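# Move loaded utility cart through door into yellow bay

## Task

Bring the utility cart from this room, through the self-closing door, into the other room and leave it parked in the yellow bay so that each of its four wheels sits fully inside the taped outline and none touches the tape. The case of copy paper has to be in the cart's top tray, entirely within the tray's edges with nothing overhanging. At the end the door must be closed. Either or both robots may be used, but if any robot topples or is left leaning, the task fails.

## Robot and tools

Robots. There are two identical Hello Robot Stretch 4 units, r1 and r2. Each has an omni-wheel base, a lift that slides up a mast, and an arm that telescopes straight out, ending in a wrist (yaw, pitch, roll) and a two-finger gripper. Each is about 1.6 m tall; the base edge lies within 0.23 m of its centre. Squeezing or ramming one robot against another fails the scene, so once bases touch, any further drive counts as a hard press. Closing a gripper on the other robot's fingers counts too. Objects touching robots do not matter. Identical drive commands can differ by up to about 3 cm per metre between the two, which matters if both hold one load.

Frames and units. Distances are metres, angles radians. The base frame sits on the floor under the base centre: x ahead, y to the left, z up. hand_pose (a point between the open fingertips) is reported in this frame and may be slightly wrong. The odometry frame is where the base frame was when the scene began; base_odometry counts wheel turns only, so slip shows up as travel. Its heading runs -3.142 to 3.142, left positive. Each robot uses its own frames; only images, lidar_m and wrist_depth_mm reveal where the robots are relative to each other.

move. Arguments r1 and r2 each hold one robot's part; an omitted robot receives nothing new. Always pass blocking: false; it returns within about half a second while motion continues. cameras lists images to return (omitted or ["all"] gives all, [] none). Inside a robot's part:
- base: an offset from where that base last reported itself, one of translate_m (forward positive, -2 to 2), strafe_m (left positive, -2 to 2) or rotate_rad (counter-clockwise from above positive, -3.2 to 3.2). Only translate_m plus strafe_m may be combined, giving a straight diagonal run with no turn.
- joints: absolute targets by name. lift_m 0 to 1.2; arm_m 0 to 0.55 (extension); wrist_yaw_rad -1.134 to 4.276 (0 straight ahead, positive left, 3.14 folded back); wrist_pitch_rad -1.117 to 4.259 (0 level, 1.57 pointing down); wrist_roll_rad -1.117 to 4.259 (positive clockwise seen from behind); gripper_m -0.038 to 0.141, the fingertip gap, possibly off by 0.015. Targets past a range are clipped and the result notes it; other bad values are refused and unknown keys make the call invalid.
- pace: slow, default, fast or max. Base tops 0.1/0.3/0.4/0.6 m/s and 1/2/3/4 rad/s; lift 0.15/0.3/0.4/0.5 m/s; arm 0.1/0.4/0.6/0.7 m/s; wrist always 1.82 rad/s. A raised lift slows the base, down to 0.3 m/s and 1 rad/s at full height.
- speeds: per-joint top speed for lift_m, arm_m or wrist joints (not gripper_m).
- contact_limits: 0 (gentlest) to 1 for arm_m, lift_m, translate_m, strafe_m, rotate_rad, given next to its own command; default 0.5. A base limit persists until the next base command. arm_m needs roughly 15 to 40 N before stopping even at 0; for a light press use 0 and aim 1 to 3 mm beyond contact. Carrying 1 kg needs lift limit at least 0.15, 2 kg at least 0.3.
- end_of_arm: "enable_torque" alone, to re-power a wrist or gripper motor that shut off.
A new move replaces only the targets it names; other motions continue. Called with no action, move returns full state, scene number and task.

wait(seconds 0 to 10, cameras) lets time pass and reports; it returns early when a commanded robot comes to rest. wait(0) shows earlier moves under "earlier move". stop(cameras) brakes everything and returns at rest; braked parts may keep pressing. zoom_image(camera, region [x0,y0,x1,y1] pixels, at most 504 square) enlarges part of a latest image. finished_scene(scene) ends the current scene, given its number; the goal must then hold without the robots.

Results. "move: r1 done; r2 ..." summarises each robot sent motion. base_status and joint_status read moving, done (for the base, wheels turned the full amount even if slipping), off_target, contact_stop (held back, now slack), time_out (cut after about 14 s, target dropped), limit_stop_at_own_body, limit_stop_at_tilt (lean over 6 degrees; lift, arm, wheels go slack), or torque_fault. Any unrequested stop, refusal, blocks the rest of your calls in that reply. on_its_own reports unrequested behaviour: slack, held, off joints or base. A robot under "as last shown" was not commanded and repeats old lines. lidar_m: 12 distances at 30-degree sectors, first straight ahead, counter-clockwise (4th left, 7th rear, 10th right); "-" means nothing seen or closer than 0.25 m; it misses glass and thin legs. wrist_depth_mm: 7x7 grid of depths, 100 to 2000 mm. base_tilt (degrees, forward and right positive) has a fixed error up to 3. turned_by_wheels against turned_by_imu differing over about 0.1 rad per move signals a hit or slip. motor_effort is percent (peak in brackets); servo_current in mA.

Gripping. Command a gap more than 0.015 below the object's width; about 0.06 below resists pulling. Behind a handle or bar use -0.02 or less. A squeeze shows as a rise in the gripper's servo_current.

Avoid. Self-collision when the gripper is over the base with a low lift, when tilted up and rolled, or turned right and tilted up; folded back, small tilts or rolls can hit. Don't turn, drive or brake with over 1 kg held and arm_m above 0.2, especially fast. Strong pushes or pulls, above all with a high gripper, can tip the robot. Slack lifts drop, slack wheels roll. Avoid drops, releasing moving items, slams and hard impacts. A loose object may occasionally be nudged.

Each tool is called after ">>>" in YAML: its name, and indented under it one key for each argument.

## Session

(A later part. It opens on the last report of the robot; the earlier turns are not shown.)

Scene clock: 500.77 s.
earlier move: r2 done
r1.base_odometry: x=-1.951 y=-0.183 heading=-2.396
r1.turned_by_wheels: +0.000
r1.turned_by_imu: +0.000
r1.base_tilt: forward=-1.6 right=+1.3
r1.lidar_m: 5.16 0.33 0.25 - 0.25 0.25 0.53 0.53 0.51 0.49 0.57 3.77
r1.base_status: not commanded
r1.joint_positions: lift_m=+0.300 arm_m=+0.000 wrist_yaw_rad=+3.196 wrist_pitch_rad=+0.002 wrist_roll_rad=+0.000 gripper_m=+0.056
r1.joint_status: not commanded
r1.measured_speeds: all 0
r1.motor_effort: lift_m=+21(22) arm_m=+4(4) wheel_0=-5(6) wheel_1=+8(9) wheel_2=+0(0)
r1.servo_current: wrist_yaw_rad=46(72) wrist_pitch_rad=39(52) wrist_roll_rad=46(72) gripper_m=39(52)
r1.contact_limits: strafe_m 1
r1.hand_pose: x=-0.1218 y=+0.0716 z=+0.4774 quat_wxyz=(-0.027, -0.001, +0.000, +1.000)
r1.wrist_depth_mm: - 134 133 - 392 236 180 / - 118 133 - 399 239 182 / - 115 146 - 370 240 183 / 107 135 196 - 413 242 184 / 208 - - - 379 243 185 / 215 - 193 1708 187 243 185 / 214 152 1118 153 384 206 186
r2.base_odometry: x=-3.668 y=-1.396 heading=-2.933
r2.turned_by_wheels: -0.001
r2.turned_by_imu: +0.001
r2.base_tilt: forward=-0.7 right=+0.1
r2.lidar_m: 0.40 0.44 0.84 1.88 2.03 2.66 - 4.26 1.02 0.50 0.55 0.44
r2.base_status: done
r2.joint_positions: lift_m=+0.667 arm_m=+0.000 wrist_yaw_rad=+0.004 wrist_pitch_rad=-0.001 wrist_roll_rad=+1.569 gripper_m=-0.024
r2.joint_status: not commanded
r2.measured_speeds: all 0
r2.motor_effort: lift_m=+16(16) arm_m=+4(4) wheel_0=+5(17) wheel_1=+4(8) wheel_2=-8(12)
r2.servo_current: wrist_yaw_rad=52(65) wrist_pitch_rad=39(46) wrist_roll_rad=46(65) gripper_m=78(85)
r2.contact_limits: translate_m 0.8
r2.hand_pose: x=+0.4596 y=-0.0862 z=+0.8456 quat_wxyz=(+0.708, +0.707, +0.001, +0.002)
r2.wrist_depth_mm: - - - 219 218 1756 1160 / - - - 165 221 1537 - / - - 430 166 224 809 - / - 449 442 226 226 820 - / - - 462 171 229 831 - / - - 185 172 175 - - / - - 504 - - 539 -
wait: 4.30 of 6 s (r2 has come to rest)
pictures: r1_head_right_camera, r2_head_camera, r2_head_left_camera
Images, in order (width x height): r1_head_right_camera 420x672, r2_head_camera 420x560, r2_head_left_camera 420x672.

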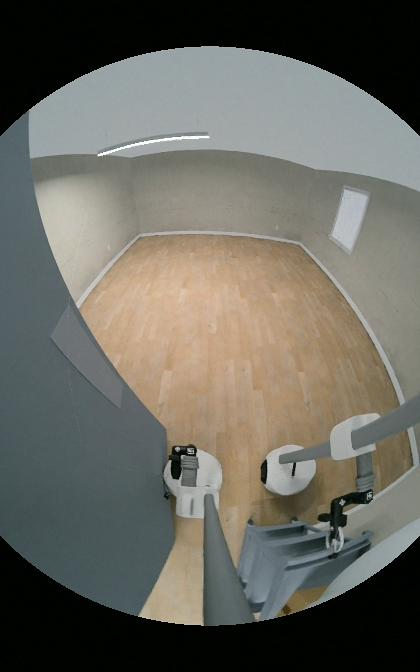

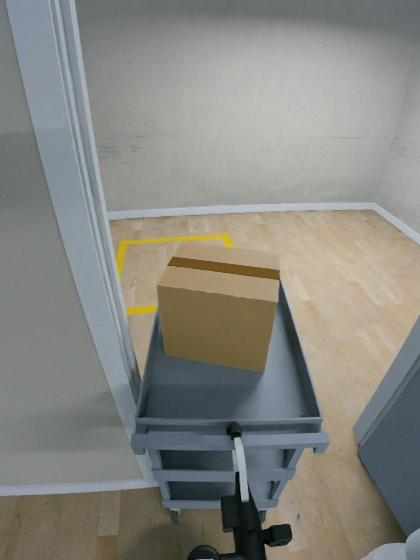

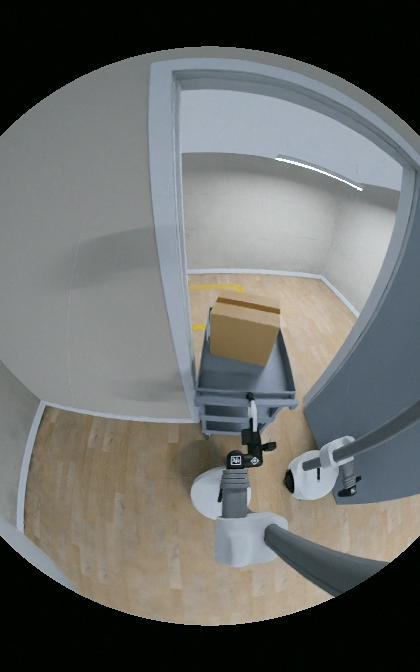

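>>> move:
  blocking: false
  r2: {"base":{"translate_m":0.1,"strafe_m":-0.09},"contact_limits":{"translate_m":0.8},"pace":"slow"}
  cameras: []

>>> wait:
  seconds: 4
  cameras: []

>>> move:
  blocking: false
  r2: {"base":{"translate_m":0.25,"strafe_m":-0.01},"contact_limits":{"translate_m":0.8},"pace":"slow"}
  cameras: []

>>> wait:
  seconds: 6
  cameras: ["r2_head_camera","r1_head_right_camera","r2_head_left_camera"]

Scene clock: 508.43 s.
move: r2 moving
r1: as last shown
r1.lidar_m: 5.16 0.34 0.25 - 0.25 0.25 0.49 0.57 0.51 0.47 0.58 3.75
r1.motor_effort: lift_m=+21(22) arm_m=+4(4) wheel_0=-6(6) wheel_1=+8(8) wheel_2=+0(0)
r1.servo_current: wrist_yaw_rad=59(59) wrist_pitch_rad=52(52) wrist_roll_rad=59(59) gripper_m=39(52)
r1.contact_limits: strafe_m 1
r1.wrist_depth_mm: - 133 133 - 394 234 179 / - 118 133 - 402 237 182 / - 115 145 - 377 240 183 / 107 135 195 - 407 241 184 / 208 - - - 379 243 186 / 215 - 194 1808 187 243 185 / 214 152 1118 153 384 204 185
r2.base_odometry: x=-3.679 y=-1.390 heading=-2.933
r2.turned_by_wheels: +0.000
r2.turned_by_imu: +0.001
r2.base_tilt: forward=-0.7 right=+0.1
r2.lidar_m: 0.41 0.41 0.81 1.87 2.05 2.66 - 4.26 1.02 0.48 0.52 0.44
r2.base_status: translate_m moving; strafe_m moving
r2.joint_positions: lift_m=+0.667 arm_m=+0.000 wrist_yaw_rad=+0.004 wrist_pitch_rad=-0.001 wrist_roll_rad=+1.569 gripper_m=-0.024
r2.joint_status: not commanded
r2.measured_speeds: translate_m=+0.037 strafe_m=-0.034 rotate_rad=+0.000 lift_m=+0.000 arm_m=+0.000 wrist_yaw_rad=+0.000 wrist_pitch_rad=+0.000 wrist_roll_rad=+0.000
r2.motor_effort: lift_m=+16(16) arm_m=+4(4) wheel_0=+11(14) wheel_1=-4(6) wheel_2=-8(12)
r2.servo_current: wrist_yaw_rad=39(59) wrist_pitch_rad=39(46) wrist_roll_rad=46(52) gripper_m=85(85)
r2.contact_limits: translate_m 0.8
r2.hand_pose: x=+0.4596 y=-0.0862 z=+0.8456 quat_wxyz=(+0.708, +0.707, +0.001, +0.002)
r2.wrist_depth_mm: - - - 217 218 1756 1205 / - - - 164 220 1537 - / - - 427 166 224 798 - / - 449 442 225 225 831 - / - - 459 170 229 820 - / - - 184 173 180 - - / - - 512 - - 544 -

Scene clock: 510.50 s.
earlier move: r2 done
r1.base_odometry: x=-1.951 y=-0.183 heading=-2.396
r1.turned_by_wheels: +0.000
r1.turned_by_imu: +0.000
r1.base_tilt: forward=-1.6 right=+1.3
r1.lidar_m: 5.16 0.34 0.25 - 0.25 0.25 0.51 0.55 0.45 0.41 2.80 3.76
r1.base_status: not commanded
r1.joint_positions: lift_m=+0.300 arm_m=+0.000 wrist_yaw_rad=+3.196 wrist_pitch_rad=+0.002 wrist_roll_rad=+0.000 gripper_m=+0.056
r1.joint_status: not commanded
r1.measured_speeds: all 0
r1.motor_effort: lift_m=+21(22) arm_m=+4(4) wheel_0=-5(6) wheel_1=+8(9) wheel_2=+0(0)
r1.servo_current: wrist_yaw_rad=65(78) wrist_pitch_rad=46(52) wrist_roll_rad=39(65) gripper_m=33(52)
r1.contact_limits: strafe_m 1
r1.hand_pose: x=-0.1218 y=+0.0716 z=+0.4774 quat_wxyz=(-0.027, -0.001, +0.000, +1.000)
r1.wrist_depth_mm: - 134 133 - 394 236 180 / - 118 133 - 404 237 182 / - 115 146 - 373 241 183 / 107 135 195 - 413 241 185 / 208 - - - 379 243 185 / 213 683 192 1808 187 242 186 / 213 163 1118 153 382 206 186
r2.base_odometry: x=-3.784 y=-1.329 heading=-2.932
r2.turned_by_wheels: +0.000
r2.turned_by_imu: +0.002
r2.base_tilt: forward=-0.7 right=+0.1
r2.lidar_m: 0.38 0.38 0.69 1.64 2.16 2.79 - 4.15 0.44 0.41 0.55 0.45
r2.base_status: done
r2.joint_positions: lift_m=+0.667 arm_m=+0.000 wrist_yaw_rad=+0.006 wrist_pitch_rad=-0.001 wrist_roll_rad=+1.569 gripper_m=-0.024
r2.joint_status: not commanded
r2.measured_speeds: all 0
r2.motor_effort: lift_m=+16(16) arm_m=+4(4) wheel_0=+9(16) wheel_1=-4(6) wheel_2=-2(12)
r2.servo_current: wrist_yaw_rad=65(65) wrist_pitch_rad=39(46) wrist_roll_rad=59(65) gripper_m=85(85)
r2.contact_limits: translate_m 0.8
r2.hand_pose: x=+0.4598 y=-0.0858 z=+0.8456 quat_wxyz=(+0.708, +0.707, +0.002, +0.002)
r2.wrist_depth_mm: - - - 176 236 1661 1182 / - - - 235 235 1808 544 / - - - 233 233 788 - / - 449 439 232 233 831 - / - 462 452 174 231 831 - / - - 187 173 180 820 - / - 492 480 - - - -
wait: 2.07 of 4 s (r2 has come to rest)

Scene clock: 511.00 s.
move: r2 moving
r1: as last shown
r1.lidar_m: 5.14 0.33 0.25 - 0.25 0.25 0.50 0.58 0.43 0.42 2.79 3.79
r1.motor_effort: lift_m=+22(22) arm_m=+4(4) wheel_0=-6(6) wheel_1=+8(8) wheel_2=+0(0)
r1.servo_current: wrist_yaw_rad=65(65) wrist_pitch_rad=46(46) wrist_roll_rad=52(65) gripper_m=39(46)
r1.contact_limits: strafe_m 1
r1.wrist_depth_mm: - 133 133 - 394 235 179 / - 118 133 - 399 237 182 / - 115 146 - 373 239 183 / 107 135 196 - 415 241 185 / 208 - - - 379 243 186 / 214 1281 192 1708 188 245 185 / 214 163 1098 154 384 206 185
r2.base_odometry: x=-3.796 y=-1.331 heading=-2.932
r2.turned_by_wheels: +0.000
r2.turned_by_imu: +0.000
r2.base_tilt: forward=-0.7 right=+0.0
r2.lidar_m: 0.38 0.39 0.70 1.57 2.15 2.78 - 4.14 0.45 0.40 0.78 0.42
r2.base_status: translate_m moving; strafe_m moving
r2.joint_positions: lift_m=+0.667 arm_m=+0.000 wrist_yaw_rad=+0.005 wrist_pitch_rad=-0.001 wrist_roll_rad=+1.569 gripper_m=-0.024
r2.joint_status: not commanded
r2.measured_speeds: translate_m=+0.048 strafe_m=-0.003 rotate_rad=-0.003 lift_m=+0.000 arm_m=+0.000 wrist_yaw_rad=-0.018 wrist_pitch_rad=+0.000 wrist_roll_rad=+0.000
r2.motor_effort: lift_m=+16(16) arm_m=+4(4) wheel_0=+6(14) wheel_1=+6(6) wheel_2=-10(10)
r2.servo_current: wrist_yaw_rad=65(65) wrist_pitch_rad=39(46) wrist_roll_rad=52(59) gripper_m=85(85)
r2.contact_limits: translate_m 0.8
r2.hand_pose: x=+0.4597 y=-0.0859 z=+0.8456 quat_wxyz=(+0.708, +0.707, +0.001, +0.002)
r2.wrist_depth_mm: - - - 237 238 1576 1182 / - - - 236 236 1756 564 / - - - 176 235 798 - / - 445 439 233 234 820 - / - 459 452 173 231 831 - / - - 184 173 178 809 - / - - 484 - - - -

Scene clock: 514.27 s.
earlier move: r2 done
r1.base_odometry: x=-1.951 y=-0.183 heading=-2.396
r1.turned_by_wheels: +0.000
r1.turned_by_imu: +0.000
r1.base_tilt: forward=-1.6 right=+1.3
r1.lidar_m: 5.16 0.34 0.25 - 0.25 0.25 0.53 0.56 0.47 0.52 2.78 3.78
r1.base_status: not commanded
r1.joint_positions: lift_m=+0.300 arm_m=+0.000 wrist_yaw_rad=+3.196 wrist_pitch_rad=+0.002 wrist_roll_rad=+0.000 gripper_m=+0.056
r1.joint_status: not commanded
r1.measured_speeds: all 0
r1.motor_effort: lift_m=+22(22) arm_m=+4(4) wheel_0=-5(6) wheel_1=+8(9) wheel_2=+0(0)
r1.servo_current: wrist_yaw_rad=78(78) wrist_pitch_rad=52(52) wrist_roll_rad=46(65) gripper_m=46(46)
r1.contact_limits: strafe_m 1
r1.hand_pose: x=-0.1218 y=+0.0716 z=+0.4774 quat_wxyz=(-0.027, -0.001, +0.000, +1.000)
r1.wrist_depth_mm: - 134 133 - 394 236 180 / - 118 133 - 402 237 182 / - 115 146 - 373 239 183 / 107 135 195 - 413 241 185 / 208 - - - 377 243 185 / 214 - 192 1708 188 244 185 / 213 164 1118 153 387 206 185
r2.base_odometry: x=-4.030 y=-1.371 heading=-2.933
r2.turned_by_wheels: -0.001
r2.turned_by_imu: -0.002
r2.base_tilt: forward=-0.7 right=+0.1
r2.lidar_m: 0.37 0.39 0.36 0.85 2.18 2.84 - 4.12 0.46 0.50 0.72 0.44
r2.base_status: done
r2.joint_positions: lift_m=+0.667 arm_m=+0.000 wrist_yaw_rad=-0.006 wrist_pitch_rad=-0.001 wrist_roll_rad=+1.569 gripper_m=-0.024
r2.joint_status: not commanded
r2.measured_speeds: all 0
r2.motor_effort: lift_m=+16(16) arm_m=+4(4) wheel_0=+1(14) wheel_1=+5(8) wheel_2=-10(17)
r2.servo_current: wrist_yaw_rad=52(65) wrist_pitch_rad=39(52) wrist_roll_rad=39(59) gripper_m=78(85)
r2.contact_limits: translate_m 0.8
r2.hand_pose: x=+0.4587 y=-0.0893 z=+0.8456 quat_wxyz=(+0.708, +0.707, -0.003, -0.002)
r2.wrist_depth_mm: - - - 241 242 1661 1182 / - - - 180 239 1756 564 / - - - 178 236 809 - / - 449 442 234 235 831 - / - 455 452 174 231 820 - / - - 185 172 176 798 - / - - 473 - - - -
wait: 3.27 of 6 s (r2 has come to rest)
pictures: r1_head_right_camera, r2_head_camera, r2_head_left_camera
Images, in order (width x height): r1_head_right_camera 420x672, r2_head_camera 420x560, r2_head_left_camera 420x672.

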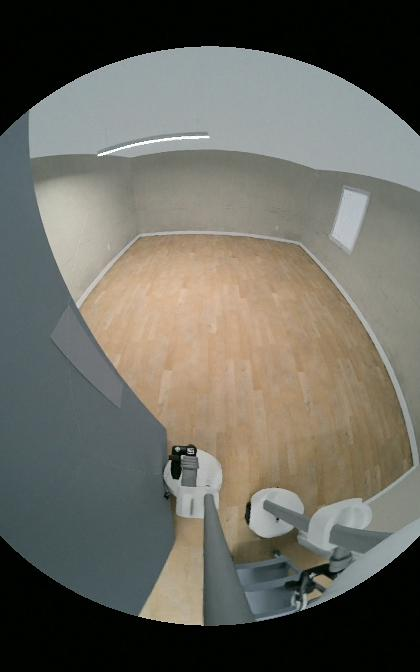

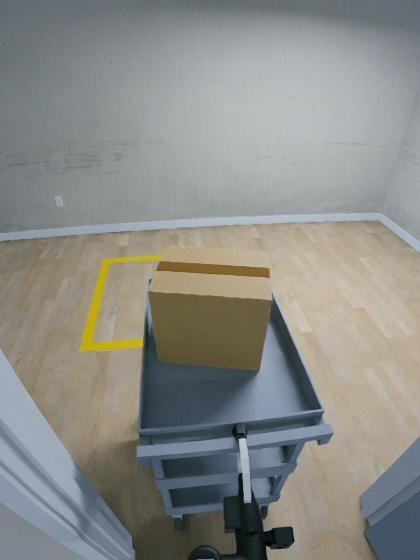

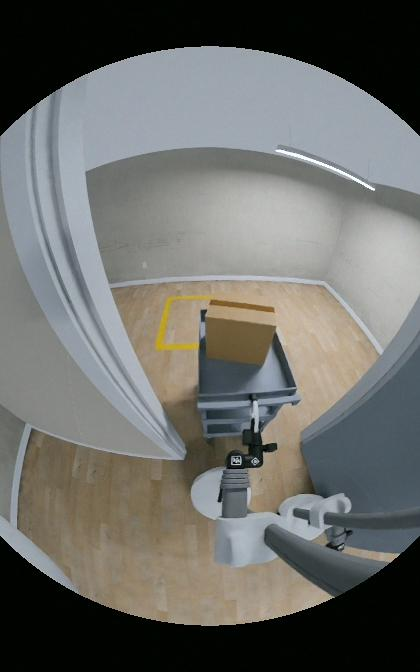

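>>> move:
  blocking: false
  r2: {"base":{"translate_m":0.35},"contact_limits":{"translate_m":0.8},"pace":"slow"}
  cameras: []

>>> wait:
  seconds: 6
  cameras: ["r2_head_camera","r2_head_left_camera"]

Scene clock: 524.73 s.
move: r2 moving
r1: as last shown
r1.lidar_m: 5.14 0.33 0.25 - 0.25 0.25 0.49 0.58 0.45 0.55 2.76 3.75
r1.motor_effort: lift_m=+21(22) arm_m=+3(4) wheel_0=-5(6) wheel_1=+8(8) wheel_2=+0(0)
r1.servo_current: wrist_yaw_rad=52(65) wrist_pitch_rad=46(46) wrist_roll_rad=59(59) gripper_m=39(46)
r1.contact_limits: strafe_m 1
r1.wrist_depth_mm: - 133 133 - 394 235 179 / - 118 133 - 402 237 181 / - 115 145 - 373 239 183 / 107 135 196 - 413 242 185 / 208 - - - 379 243 185 / 214 - 192 1756 187 242 186 / 213 164 1118 153 382 206 185
r2.base_odometry: x=-4.043 y=-1.374 heading=-2.933
r2.turned_by_wheels: -0.001
r2.turned_by_imu: +0.000
r2.base_tilt: forward=-0.7 right=+0.1
r2.lidar_m: 0.39 0.37 0.33 0.86 2.19 2.83 - 4.09 0.46 0.51 0.71 0.43
r2.base_status: translate_m moving
r2.joint_positions: lift_m=+0.667 arm_m=+0.000 wrist_yaw_rad=-0.006 wrist_pitch_rad=-0.001 wrist_roll_rad=+1.569 gripper_m=-0.024
r2.joint_status: not commanded
r2.measured_speeds: translate_m=+0.048 strafe_m=+0.000 rotate_rad=-0.001 lift_m=+0.000 arm_m=+0.000 wrist_yaw_rad=+0.000 wrist_pitch_rad=+0.000 wrist_roll_rad=+0.000
r2.motor_effort: lift_m=+16(16) arm_m=+4(4) wheel_0=+4(6) wheel_1=+6(7) wheel_2=-13(17)
r2.servo_current: wrist_yaw_rad=59(59) wrist_pitch_rad=33(46) wrist_roll_rad=46(59) gripper_m=85(85)
r2.contact_limits: translate_m 0.8
r2.hand_pose: x=+0.4587 y=-0.0893 z=+0.8456 quat_wxyz=(+0.708, +0.707, -0.003, -0.002)
r2.wrist_depth_mm: - - - 241 242 1618 1182 / - - - 180 240 1808 564 / - - - 178 236 798 - / - 445 442 235 234 842 - / - 455 449 174 232 820 - / - - 183 172 179 798 - / - - 477 - - - -

Scene clock: 529.00 s.
earlier move: r2 done
r1.base_odometry: x=-1.951 y=-0.183 heading=-2.396
r1.turned_by_wheels: +0.000
r1.turned_by_imu: +0.000
r1.base_tilt: forward=-1.6 right=+1.2
r1.lidar_m: 5.16 0.34 0.25 - 0.25 0.26 0.50 0.65 0.70 2.30 2.81 3.76
r1.base_status: not commanded
r1.joint_positions: lift_m=+0.300 arm_m=+0.000 wrist_yaw_rad=+3.196 wrist_pitch_rad=+0.002 wrist_roll_rad=+0.000 gripper_m=+0.056
r1.joint_status: not commanded
r1.measured_speeds: all 0
r1.motor_effort: lift_m=+22(22) arm_m=+4(4) wheel_0=-5(6) wheel_1=+8(9) wheel_2=+0(0)
r1.servo_current: wrist_yaw_rad=46(72) wrist_pitch_rad=46(52) wrist_roll_rad=46(72) gripper_m=46(52)
r1.contact_limits: strafe_m 1
r1.hand_pose: x=-0.1218 y=+0.0716 z=+0.4774 quat_wxyz=(-0.027, -0.001, +0.000, +1.000)
r1.wrist_depth_mm: - 133 133 - 394 236 180 / - 118 133 - 402 237 182 / - 115 145 - 370 239 183 / 107 135 195 - 410 241 185 / 208 - - - 379 244 185 / 222 1537 193 1756 188 243 186 / 220 778 1118 153 384 206 185
r2.base_odometry: x=-4.373 y=-1.444 heading=-2.933
r2.turned_by_wheels: +0.000
r2.turned_by_imu: -0.002
r2.base_tilt: forward=-0.7 right=+0.1
r2.lidar_m: 0.38 0.39 2.31 0.25 0.28 2.84 - 0.67 0.67 0.66 2.64 0.42
r2.base_status: done
r2.joint_positions: lift_m=+0.667 arm_m=+0.000 wrist_yaw_rad=-0.006 wrist_pitch_rad=-0.001 wrist_roll_rad=+1.569 gripper_m=-0.024
r2.joint_status: not commanded
r2.measured_speeds: all 0
r2.motor_effort: lift_m=+16(16) arm_m=+4(4) wheel_0=-1(6) wheel_1=+2(8) wheel_2=-9(17)
r2.servo_current: wrist_yaw_rad=46(72) wrist_pitch_rad=39(52) wrist_roll_rad=52(59) gripper_m=78(85)
r2.contact_limits: translate_m 0.8
r2.hand_pose: x=+0.4587 y=-0.0893 z=+0.8456 quat_wxyz=(+0.708, +0.707, -0.003, -0.002)
r2.wrist_depth_mm: - - - 172 229 1708 1182 / - - - 231 230 1808 - / - - 597 172 230 820 - / - 449 436 231 231 820 - / - - 455 172 230 809 - / - - 184 172 176 - - / - 496 488 - - 120 -
wait: 4.27 of 6 s (r2 has come to rest)
Images, in order (width x height): r2_head_camera 420x560, r2_head_left_camera 420x672.

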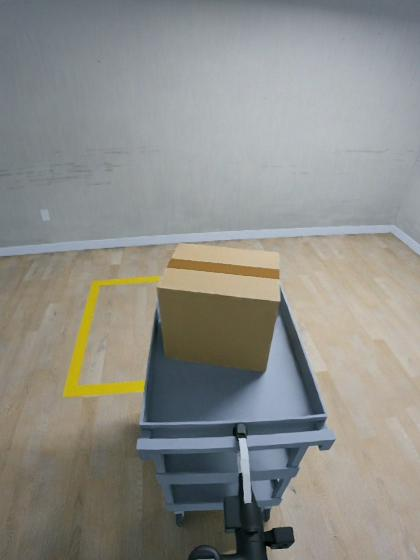

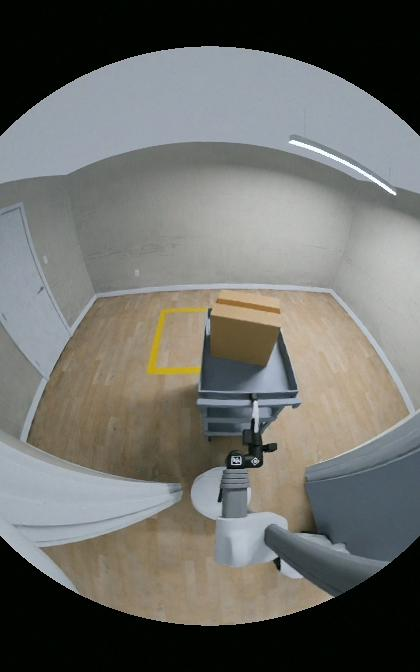

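>>> move:
  blocking: false
  r2: {"base":{"translate_m":0.04,"strafe_m":-0.17},"contact_limits":{"translate_m":0.8},"pace":"slow"}
  cameras: []

>>> wait:
  seconds: 4
  cameras: []

>>> move:
  blocking: false
  r2: {"base":{"translate_m":0.4,"strafe_m":0.03},"contact_limits":{"translate_m":0.8},"pace":"slow"}
  cameras: []

>>> wait:
  seconds: 6
  cameras: ["r2_head_camera","r2_head_left_camera"]

Scene clock: 543.43 s.
move: r2 moving
r1: as last shown
r1.base_tilt: forward=-1.6 right=+1.3
r1.lidar_m: 5.16 0.34 0.25 - 0.25 0.25 0.52 0.66 0.67 2.27 2.80 3.76
r1.motor_effort: lift_m=+21(22) arm_m=+4(4) wheel_0=-5(6) wheel_1=+8(8) wheel_2=+0(0)
r1.servo_current: wrist_yaw_rad=59(72) wrist_pitch_rad=39(52) wrist_roll_rad=59(59) gripper_m=46(46)
r1.contact_limits: strafe_m 1
r1.wrist_depth_mm: - 133 133 - 397 236 180 / - 118 133 - 402 237 182 / - 115 146 - 373 239 183 / 107 134 195 - 413 242 185 / 208 - - - 377 243 185 / 223 1499 192 1756 188 243 186 / 220 778 1118 153 384 206 185
r2.base_odometry: x=-4.378 y=-1.432 heading=-2.934
r2.turned_by_wheels: +0.000
r2.turned_by_imu: +0.000
r2.base_tilt: forward=-0.7 right=+0.1
r2.lidar_m: 0.40 0.39 2.32 0.26 0.31 2.85 - 0.64 0.68 0.67 2.61 0.43
r2.base_status: translate_m moving; strafe_m moving
r2.joint_positions: lift_m=+0.667 arm_m=+0.000 wrist_yaw_rad=-0.004 wrist_pitch_rad=-0.001 wrist_roll_rad=+1.569 gripper_m=-0.024
r2.joint_status: not commanded
r2.measured_speeds: translate_m=+0.011 strafe_m=-0.049 rotate_rad=+0.000 lift_m=+0.000 arm_m=+0.000 wrist_yaw_rad=+0.035 wrist_pitch_rad=+0.000 wrist_roll_rad=+0.000
r2.motor_effort: lift_m=+16(16) arm_m=+4(4) wheel_0=+9(9) wheel_1=-7(8) wheel_2=-9(12)
r2.servo_current: wrist_yaw_rad=52(65) wrist_pitch_rad=39(46) wrist_roll_rad=52(59) gripper_m=78(85)
r2.contact_limits: translate_m 0.8
r2.hand_pose: x=+0.4589 y=-0.0887 z=+0.8456 quat_wxyz=(+0.708, +0.707, -0.002, -0.001)
r2.wrist_depth_mm: - - - 228 228 1756 1205 / - - - 229 229 1708 - / - - 585 229 229 820 - / - 445 442 229 229 820 - / - - 452 172 230 809 - / - - 185 172 176 - - / - 500 492 - - - -

Scene clock: 545.93 s.
earlier move: r2 done
r1.base_odometry: x=-1.951 y=-0.183 heading=-2.396
r1.turned_by_wheels: +0.000
r1.turned_by_imu: +0.000
r1.base_tilt: forward=-1.6 right=+1.3
r1.lidar_m: 5.15 0.33 0.25 - 0.25 0.25 0.52 0.58 1.04 2.30 2.79 3.75
r1.base_status: not commanded
r1.joint_positions: lift_m=+0.300 arm_m=+0.000 wrist_yaw_rad=+3.196 wrist_pitch_rad=+0.002 wrist_roll_rad=+0.000 gripper_m=+0.056
r1.joint_status: not commanded
r1.measured_speeds: all 0
r1.motor_effort: lift_m=+21(22) arm_m=+4(4) wheel_0=-5(6) wheel_1=+8(9) wheel_2=+0(0)
r1.servo_current: wrist_yaw_rad=52(72) wrist_pitch_rad=46(52) wrist_roll_rad=33(65) gripper_m=39(46)
r1.contact_limits: strafe_m 1
r1.hand_pose: x=-0.1218 y=+0.0716 z=+0.4774 quat_wxyz=(-0.027, -0.001, +0.000, +1.000)
r1.wrist_depth_mm: - 134 133 - 394 234 180 / - 118 133 - 402 238 182 / - 115 146 - 375 241 184 / 107 134 196 - 413 241 185 / 208 732 - - 379 242 185 / 223 723 191 1576 187 244 185 / 220 683 904 153 384 205 186
r2.base_odometry: x=-4.447 y=-1.286 heading=-2.933
r2.turned_by_wheels: +0.001
r2.turned_by_imu: +0.002
r2.base_tilt: forward=-0.7 right=+0.0
r2.lidar_m: 0.36 0.36 2.49 0.42 0.48 3.07 - 0.57 0.55 0.52 2.47 0.44
r2.base_status: done
r2.joint_positions: lift_m=+0.667 arm_m=+0.000 wrist_yaw_rad=+0.007 wrist_pitch_rad=-0.001 wrist_roll_rad=+1.569 gripper_m=-0.024
r2.joint_status: not commanded
r2.measured_speeds: all 0
r2.motor_effort: lift_m=+16(16) arm_m=+4(4) wheel_0=+7(17) wheel_1=-4(8) wheel_2=+2(12)
r2.servo_current: wrist_yaw_rad=52(72) wrist_pitch_rad=33(46) wrist_roll_rad=39(65) gripper_m=78(91)
r2.contact_limits: translate_m 0.8
r2.hand_pose: x=+0.4599 y=-0.0853 z=+0.8456 quat_wxyz=(+0.708, +0.707, +0.002, +0.003)
r2.wrist_depth_mm: - - - 199 262 266 274 / - - - 193 254 1756 1205 / - - - 187 247 1808 - / - - 445 183 241 - - / - 452 445 179 235 809 - / - 455 186 174 176 809 - / - 459 455 - - - -
wait: 2.50 of 4 s (r2 has come to rest)

Scene clock: 546.43 s.
move: r2 moving
r1: as last shown
r1.lidar_m: 5.16 0.32 0.25 - 0.25 0.25 0.54 0.59 1.05 2.28 2.81 3.73
r1.motor_effort: lift_m=+21(22) arm_m=+4(4) wheel_0=-6(6) wheel_1=+8(8) wheel_2=+0(0)
r1.servo_current: wrist_yaw_rad=52(65) wrist_pitch_rad=46(52) wrist_roll_rad=46(65) gripper_m=39(52)
r1.contact_limits: strafe_m 1
r1.wrist_depth_mm: - 134 133 - 392 234 180 / - 118 133 - 397 237 181 / - 115 146 - 375 240 183 / 107 134 196 - 413 242 184 / 208 732 - - 379 243 185 / 223 741 190 1576 187 243 186 / 221 699 891 153 382 206 185
r2.base_odometry: x=-4.459 y=-1.289 heading=-2.933
r2.turned_by_wheels: +0.000
r2.turned_by_imu: +0.000
r2.base_tilt: forward=-0.7 right=+0.0
r2.lidar_m: 0.35 0.36 2.51 0.44 0.47 3.07 - 0.60 0.56 0.51 2.46 0.45
r2.base_status: translate_m moving; strafe_m moving
r2.joint_positions: lift_m=+0.667 arm_m=+0.000 wrist_yaw_rad=+0.002 wrist_pitch_rad=-0.001 wrist_roll_rad=+1.569 gripper_m=-0.024
r2.joint_status: not commanded
r2.measured_speeds: translate_m=+0.050 strafe_m=+0.005 rotate_rad=-0.001 lift_m=+0.000 arm_m=+0.000 wrist_yaw_rad=-0.032 wrist_pitch_rad=+0.000 wrist_roll_rad=+0.000
r2.motor_effort: lift_m=+16(16) arm_m=+4(4) wheel_0=+7(13) wheel_1=+7(9) wheel_2=-11(11)
r2.servo_current: wrist_yaw_rad=59(59) wrist_pitch_rad=39(46) wrist_roll_rad=59(59) gripper_m=91(91)
r2.contact_limits: translate_m 0.8
r2.hand_pose: x=+0.4595 y=-0.0868 z=+0.8456 quat_wxyz=(+0.708, +0.707, +0.000, +0.001)
r2.wrist_depth_mm: - - - 249 273 276 272 / - - - 198 259 1808 1205 / - - - 191 252 1756 - / - - - 185 243 788 - / - 449 449 179 236 820 - / - 445 183 173 176 798 - / - 452 449 - - - -

Scene clock: 551.23 s.
earlier move: r2 done
r1.base_odometry: x=-1.951 y=-0.183 heading=-2.396
r1.turned_by_wheels: +0.000
r1.turned_by_imu: +0.000
r1.base_tilt: forward=-1.6 right=+1.3
r1.lidar_m: 5.14 0.33 0.25 - 0.25 0.25 0.53 0.95 1.04 2.29 2.81 3.76
r1.base_status: not commanded
r1.joint_positions: lift_m=+0.300 arm_m=+0.000 wrist_yaw_rad=+3.196 wrist_pitch_rad=+0.002 wrist_roll_rad=+0.000 gripper_m=+0.056
r1.joint_status: not commanded
r1.measured_speeds: all 0
r1.motor_effort: lift_m=+22(22) arm_m=+4(4) wheel_0=-6(6) wheel_1=+8(9) wheel_2=+0(0)
r1.servo_current: wrist_yaw_rad=59(72) wrist_pitch_rad=39(59) wrist_roll_rad=46(78) gripper_m=39(52)
r1.contact_limits: strafe_m 1
r1.hand_pose: x=-0.1218 y=+0.0716 z=+0.4774 quat_wxyz=(-0.027, -0.001, +0.000, +1.000)
r1.wrist_depth_mm: - 134 133 - 394 236 180 / - 118 133 - 404 238 181 / - 115 146 - 373 240 183 / 107 135 196 - 413 241 185 / 208 - - - 379 243 185 / 223 1205 194 1618 188 243 186 / 220 1060 1098 153 384 205 185
r2.base_odometry: x=-4.832 y=-1.398 heading=-2.933
r2.turned_by_wheels: -0.001
r2.turned_by_imu: -0.004
r2.base_tilt: forward=-0.7 right=+0.1
r2.lidar_m: 0.36 0.34 2.50 2.16 0.56 0.61 1.12 0.81 0.62 1.03 2.41 0.44
r2.base_status: done
r2.joint_positions: lift_m=+0.667 arm_m=+0.000 wrist_yaw_rad=-0.010 wrist_pitch_rad=-0.001 wrist_roll_rad=+1.569 gripper_m=-0.024
r2.joint_status: not commanded
r2.measured_speeds: all 0
r2.motor_effort: lift_m=+16(16) arm_m=+4(4) wheel_0=-1(13) wheel_1=+5(9) wheel_2=-11(20)
r2.servo_current: wrist_yaw_rad=65(78) wrist_pitch_rad=33(46) wrist_roll_rad=52(65) gripper_m=85(91)
r2.contact_limits: translate_m 0.8
r2.hand_pose: x=+0.4584 y=-0.0903 z=+0.8456 quat_wxyz=(+0.708, +0.707, -0.004, -0.003)
r2.wrist_depth_mm: - - - 197 263 276 287 / - - - 192 254 1756 1205 / - - - 186 245 1808 - / - - 445 181 238 - - / - 452 449 177 233 809 - / - 452 185 172 169 798 - / - 459 455 - - - -
wait: 4.80 of 6 s (r2 has come to rest)
Images, in order (width x height): r2_head_camera 420x560, r2_head_left_camera 420x672.

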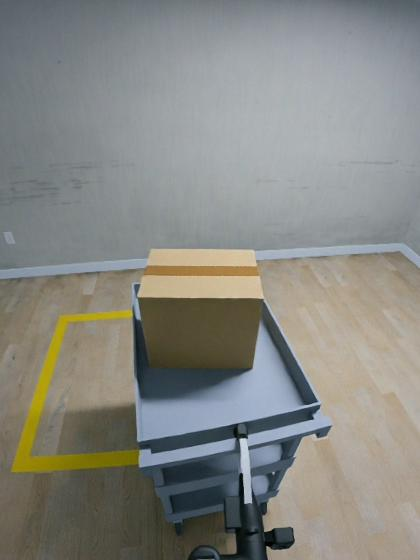

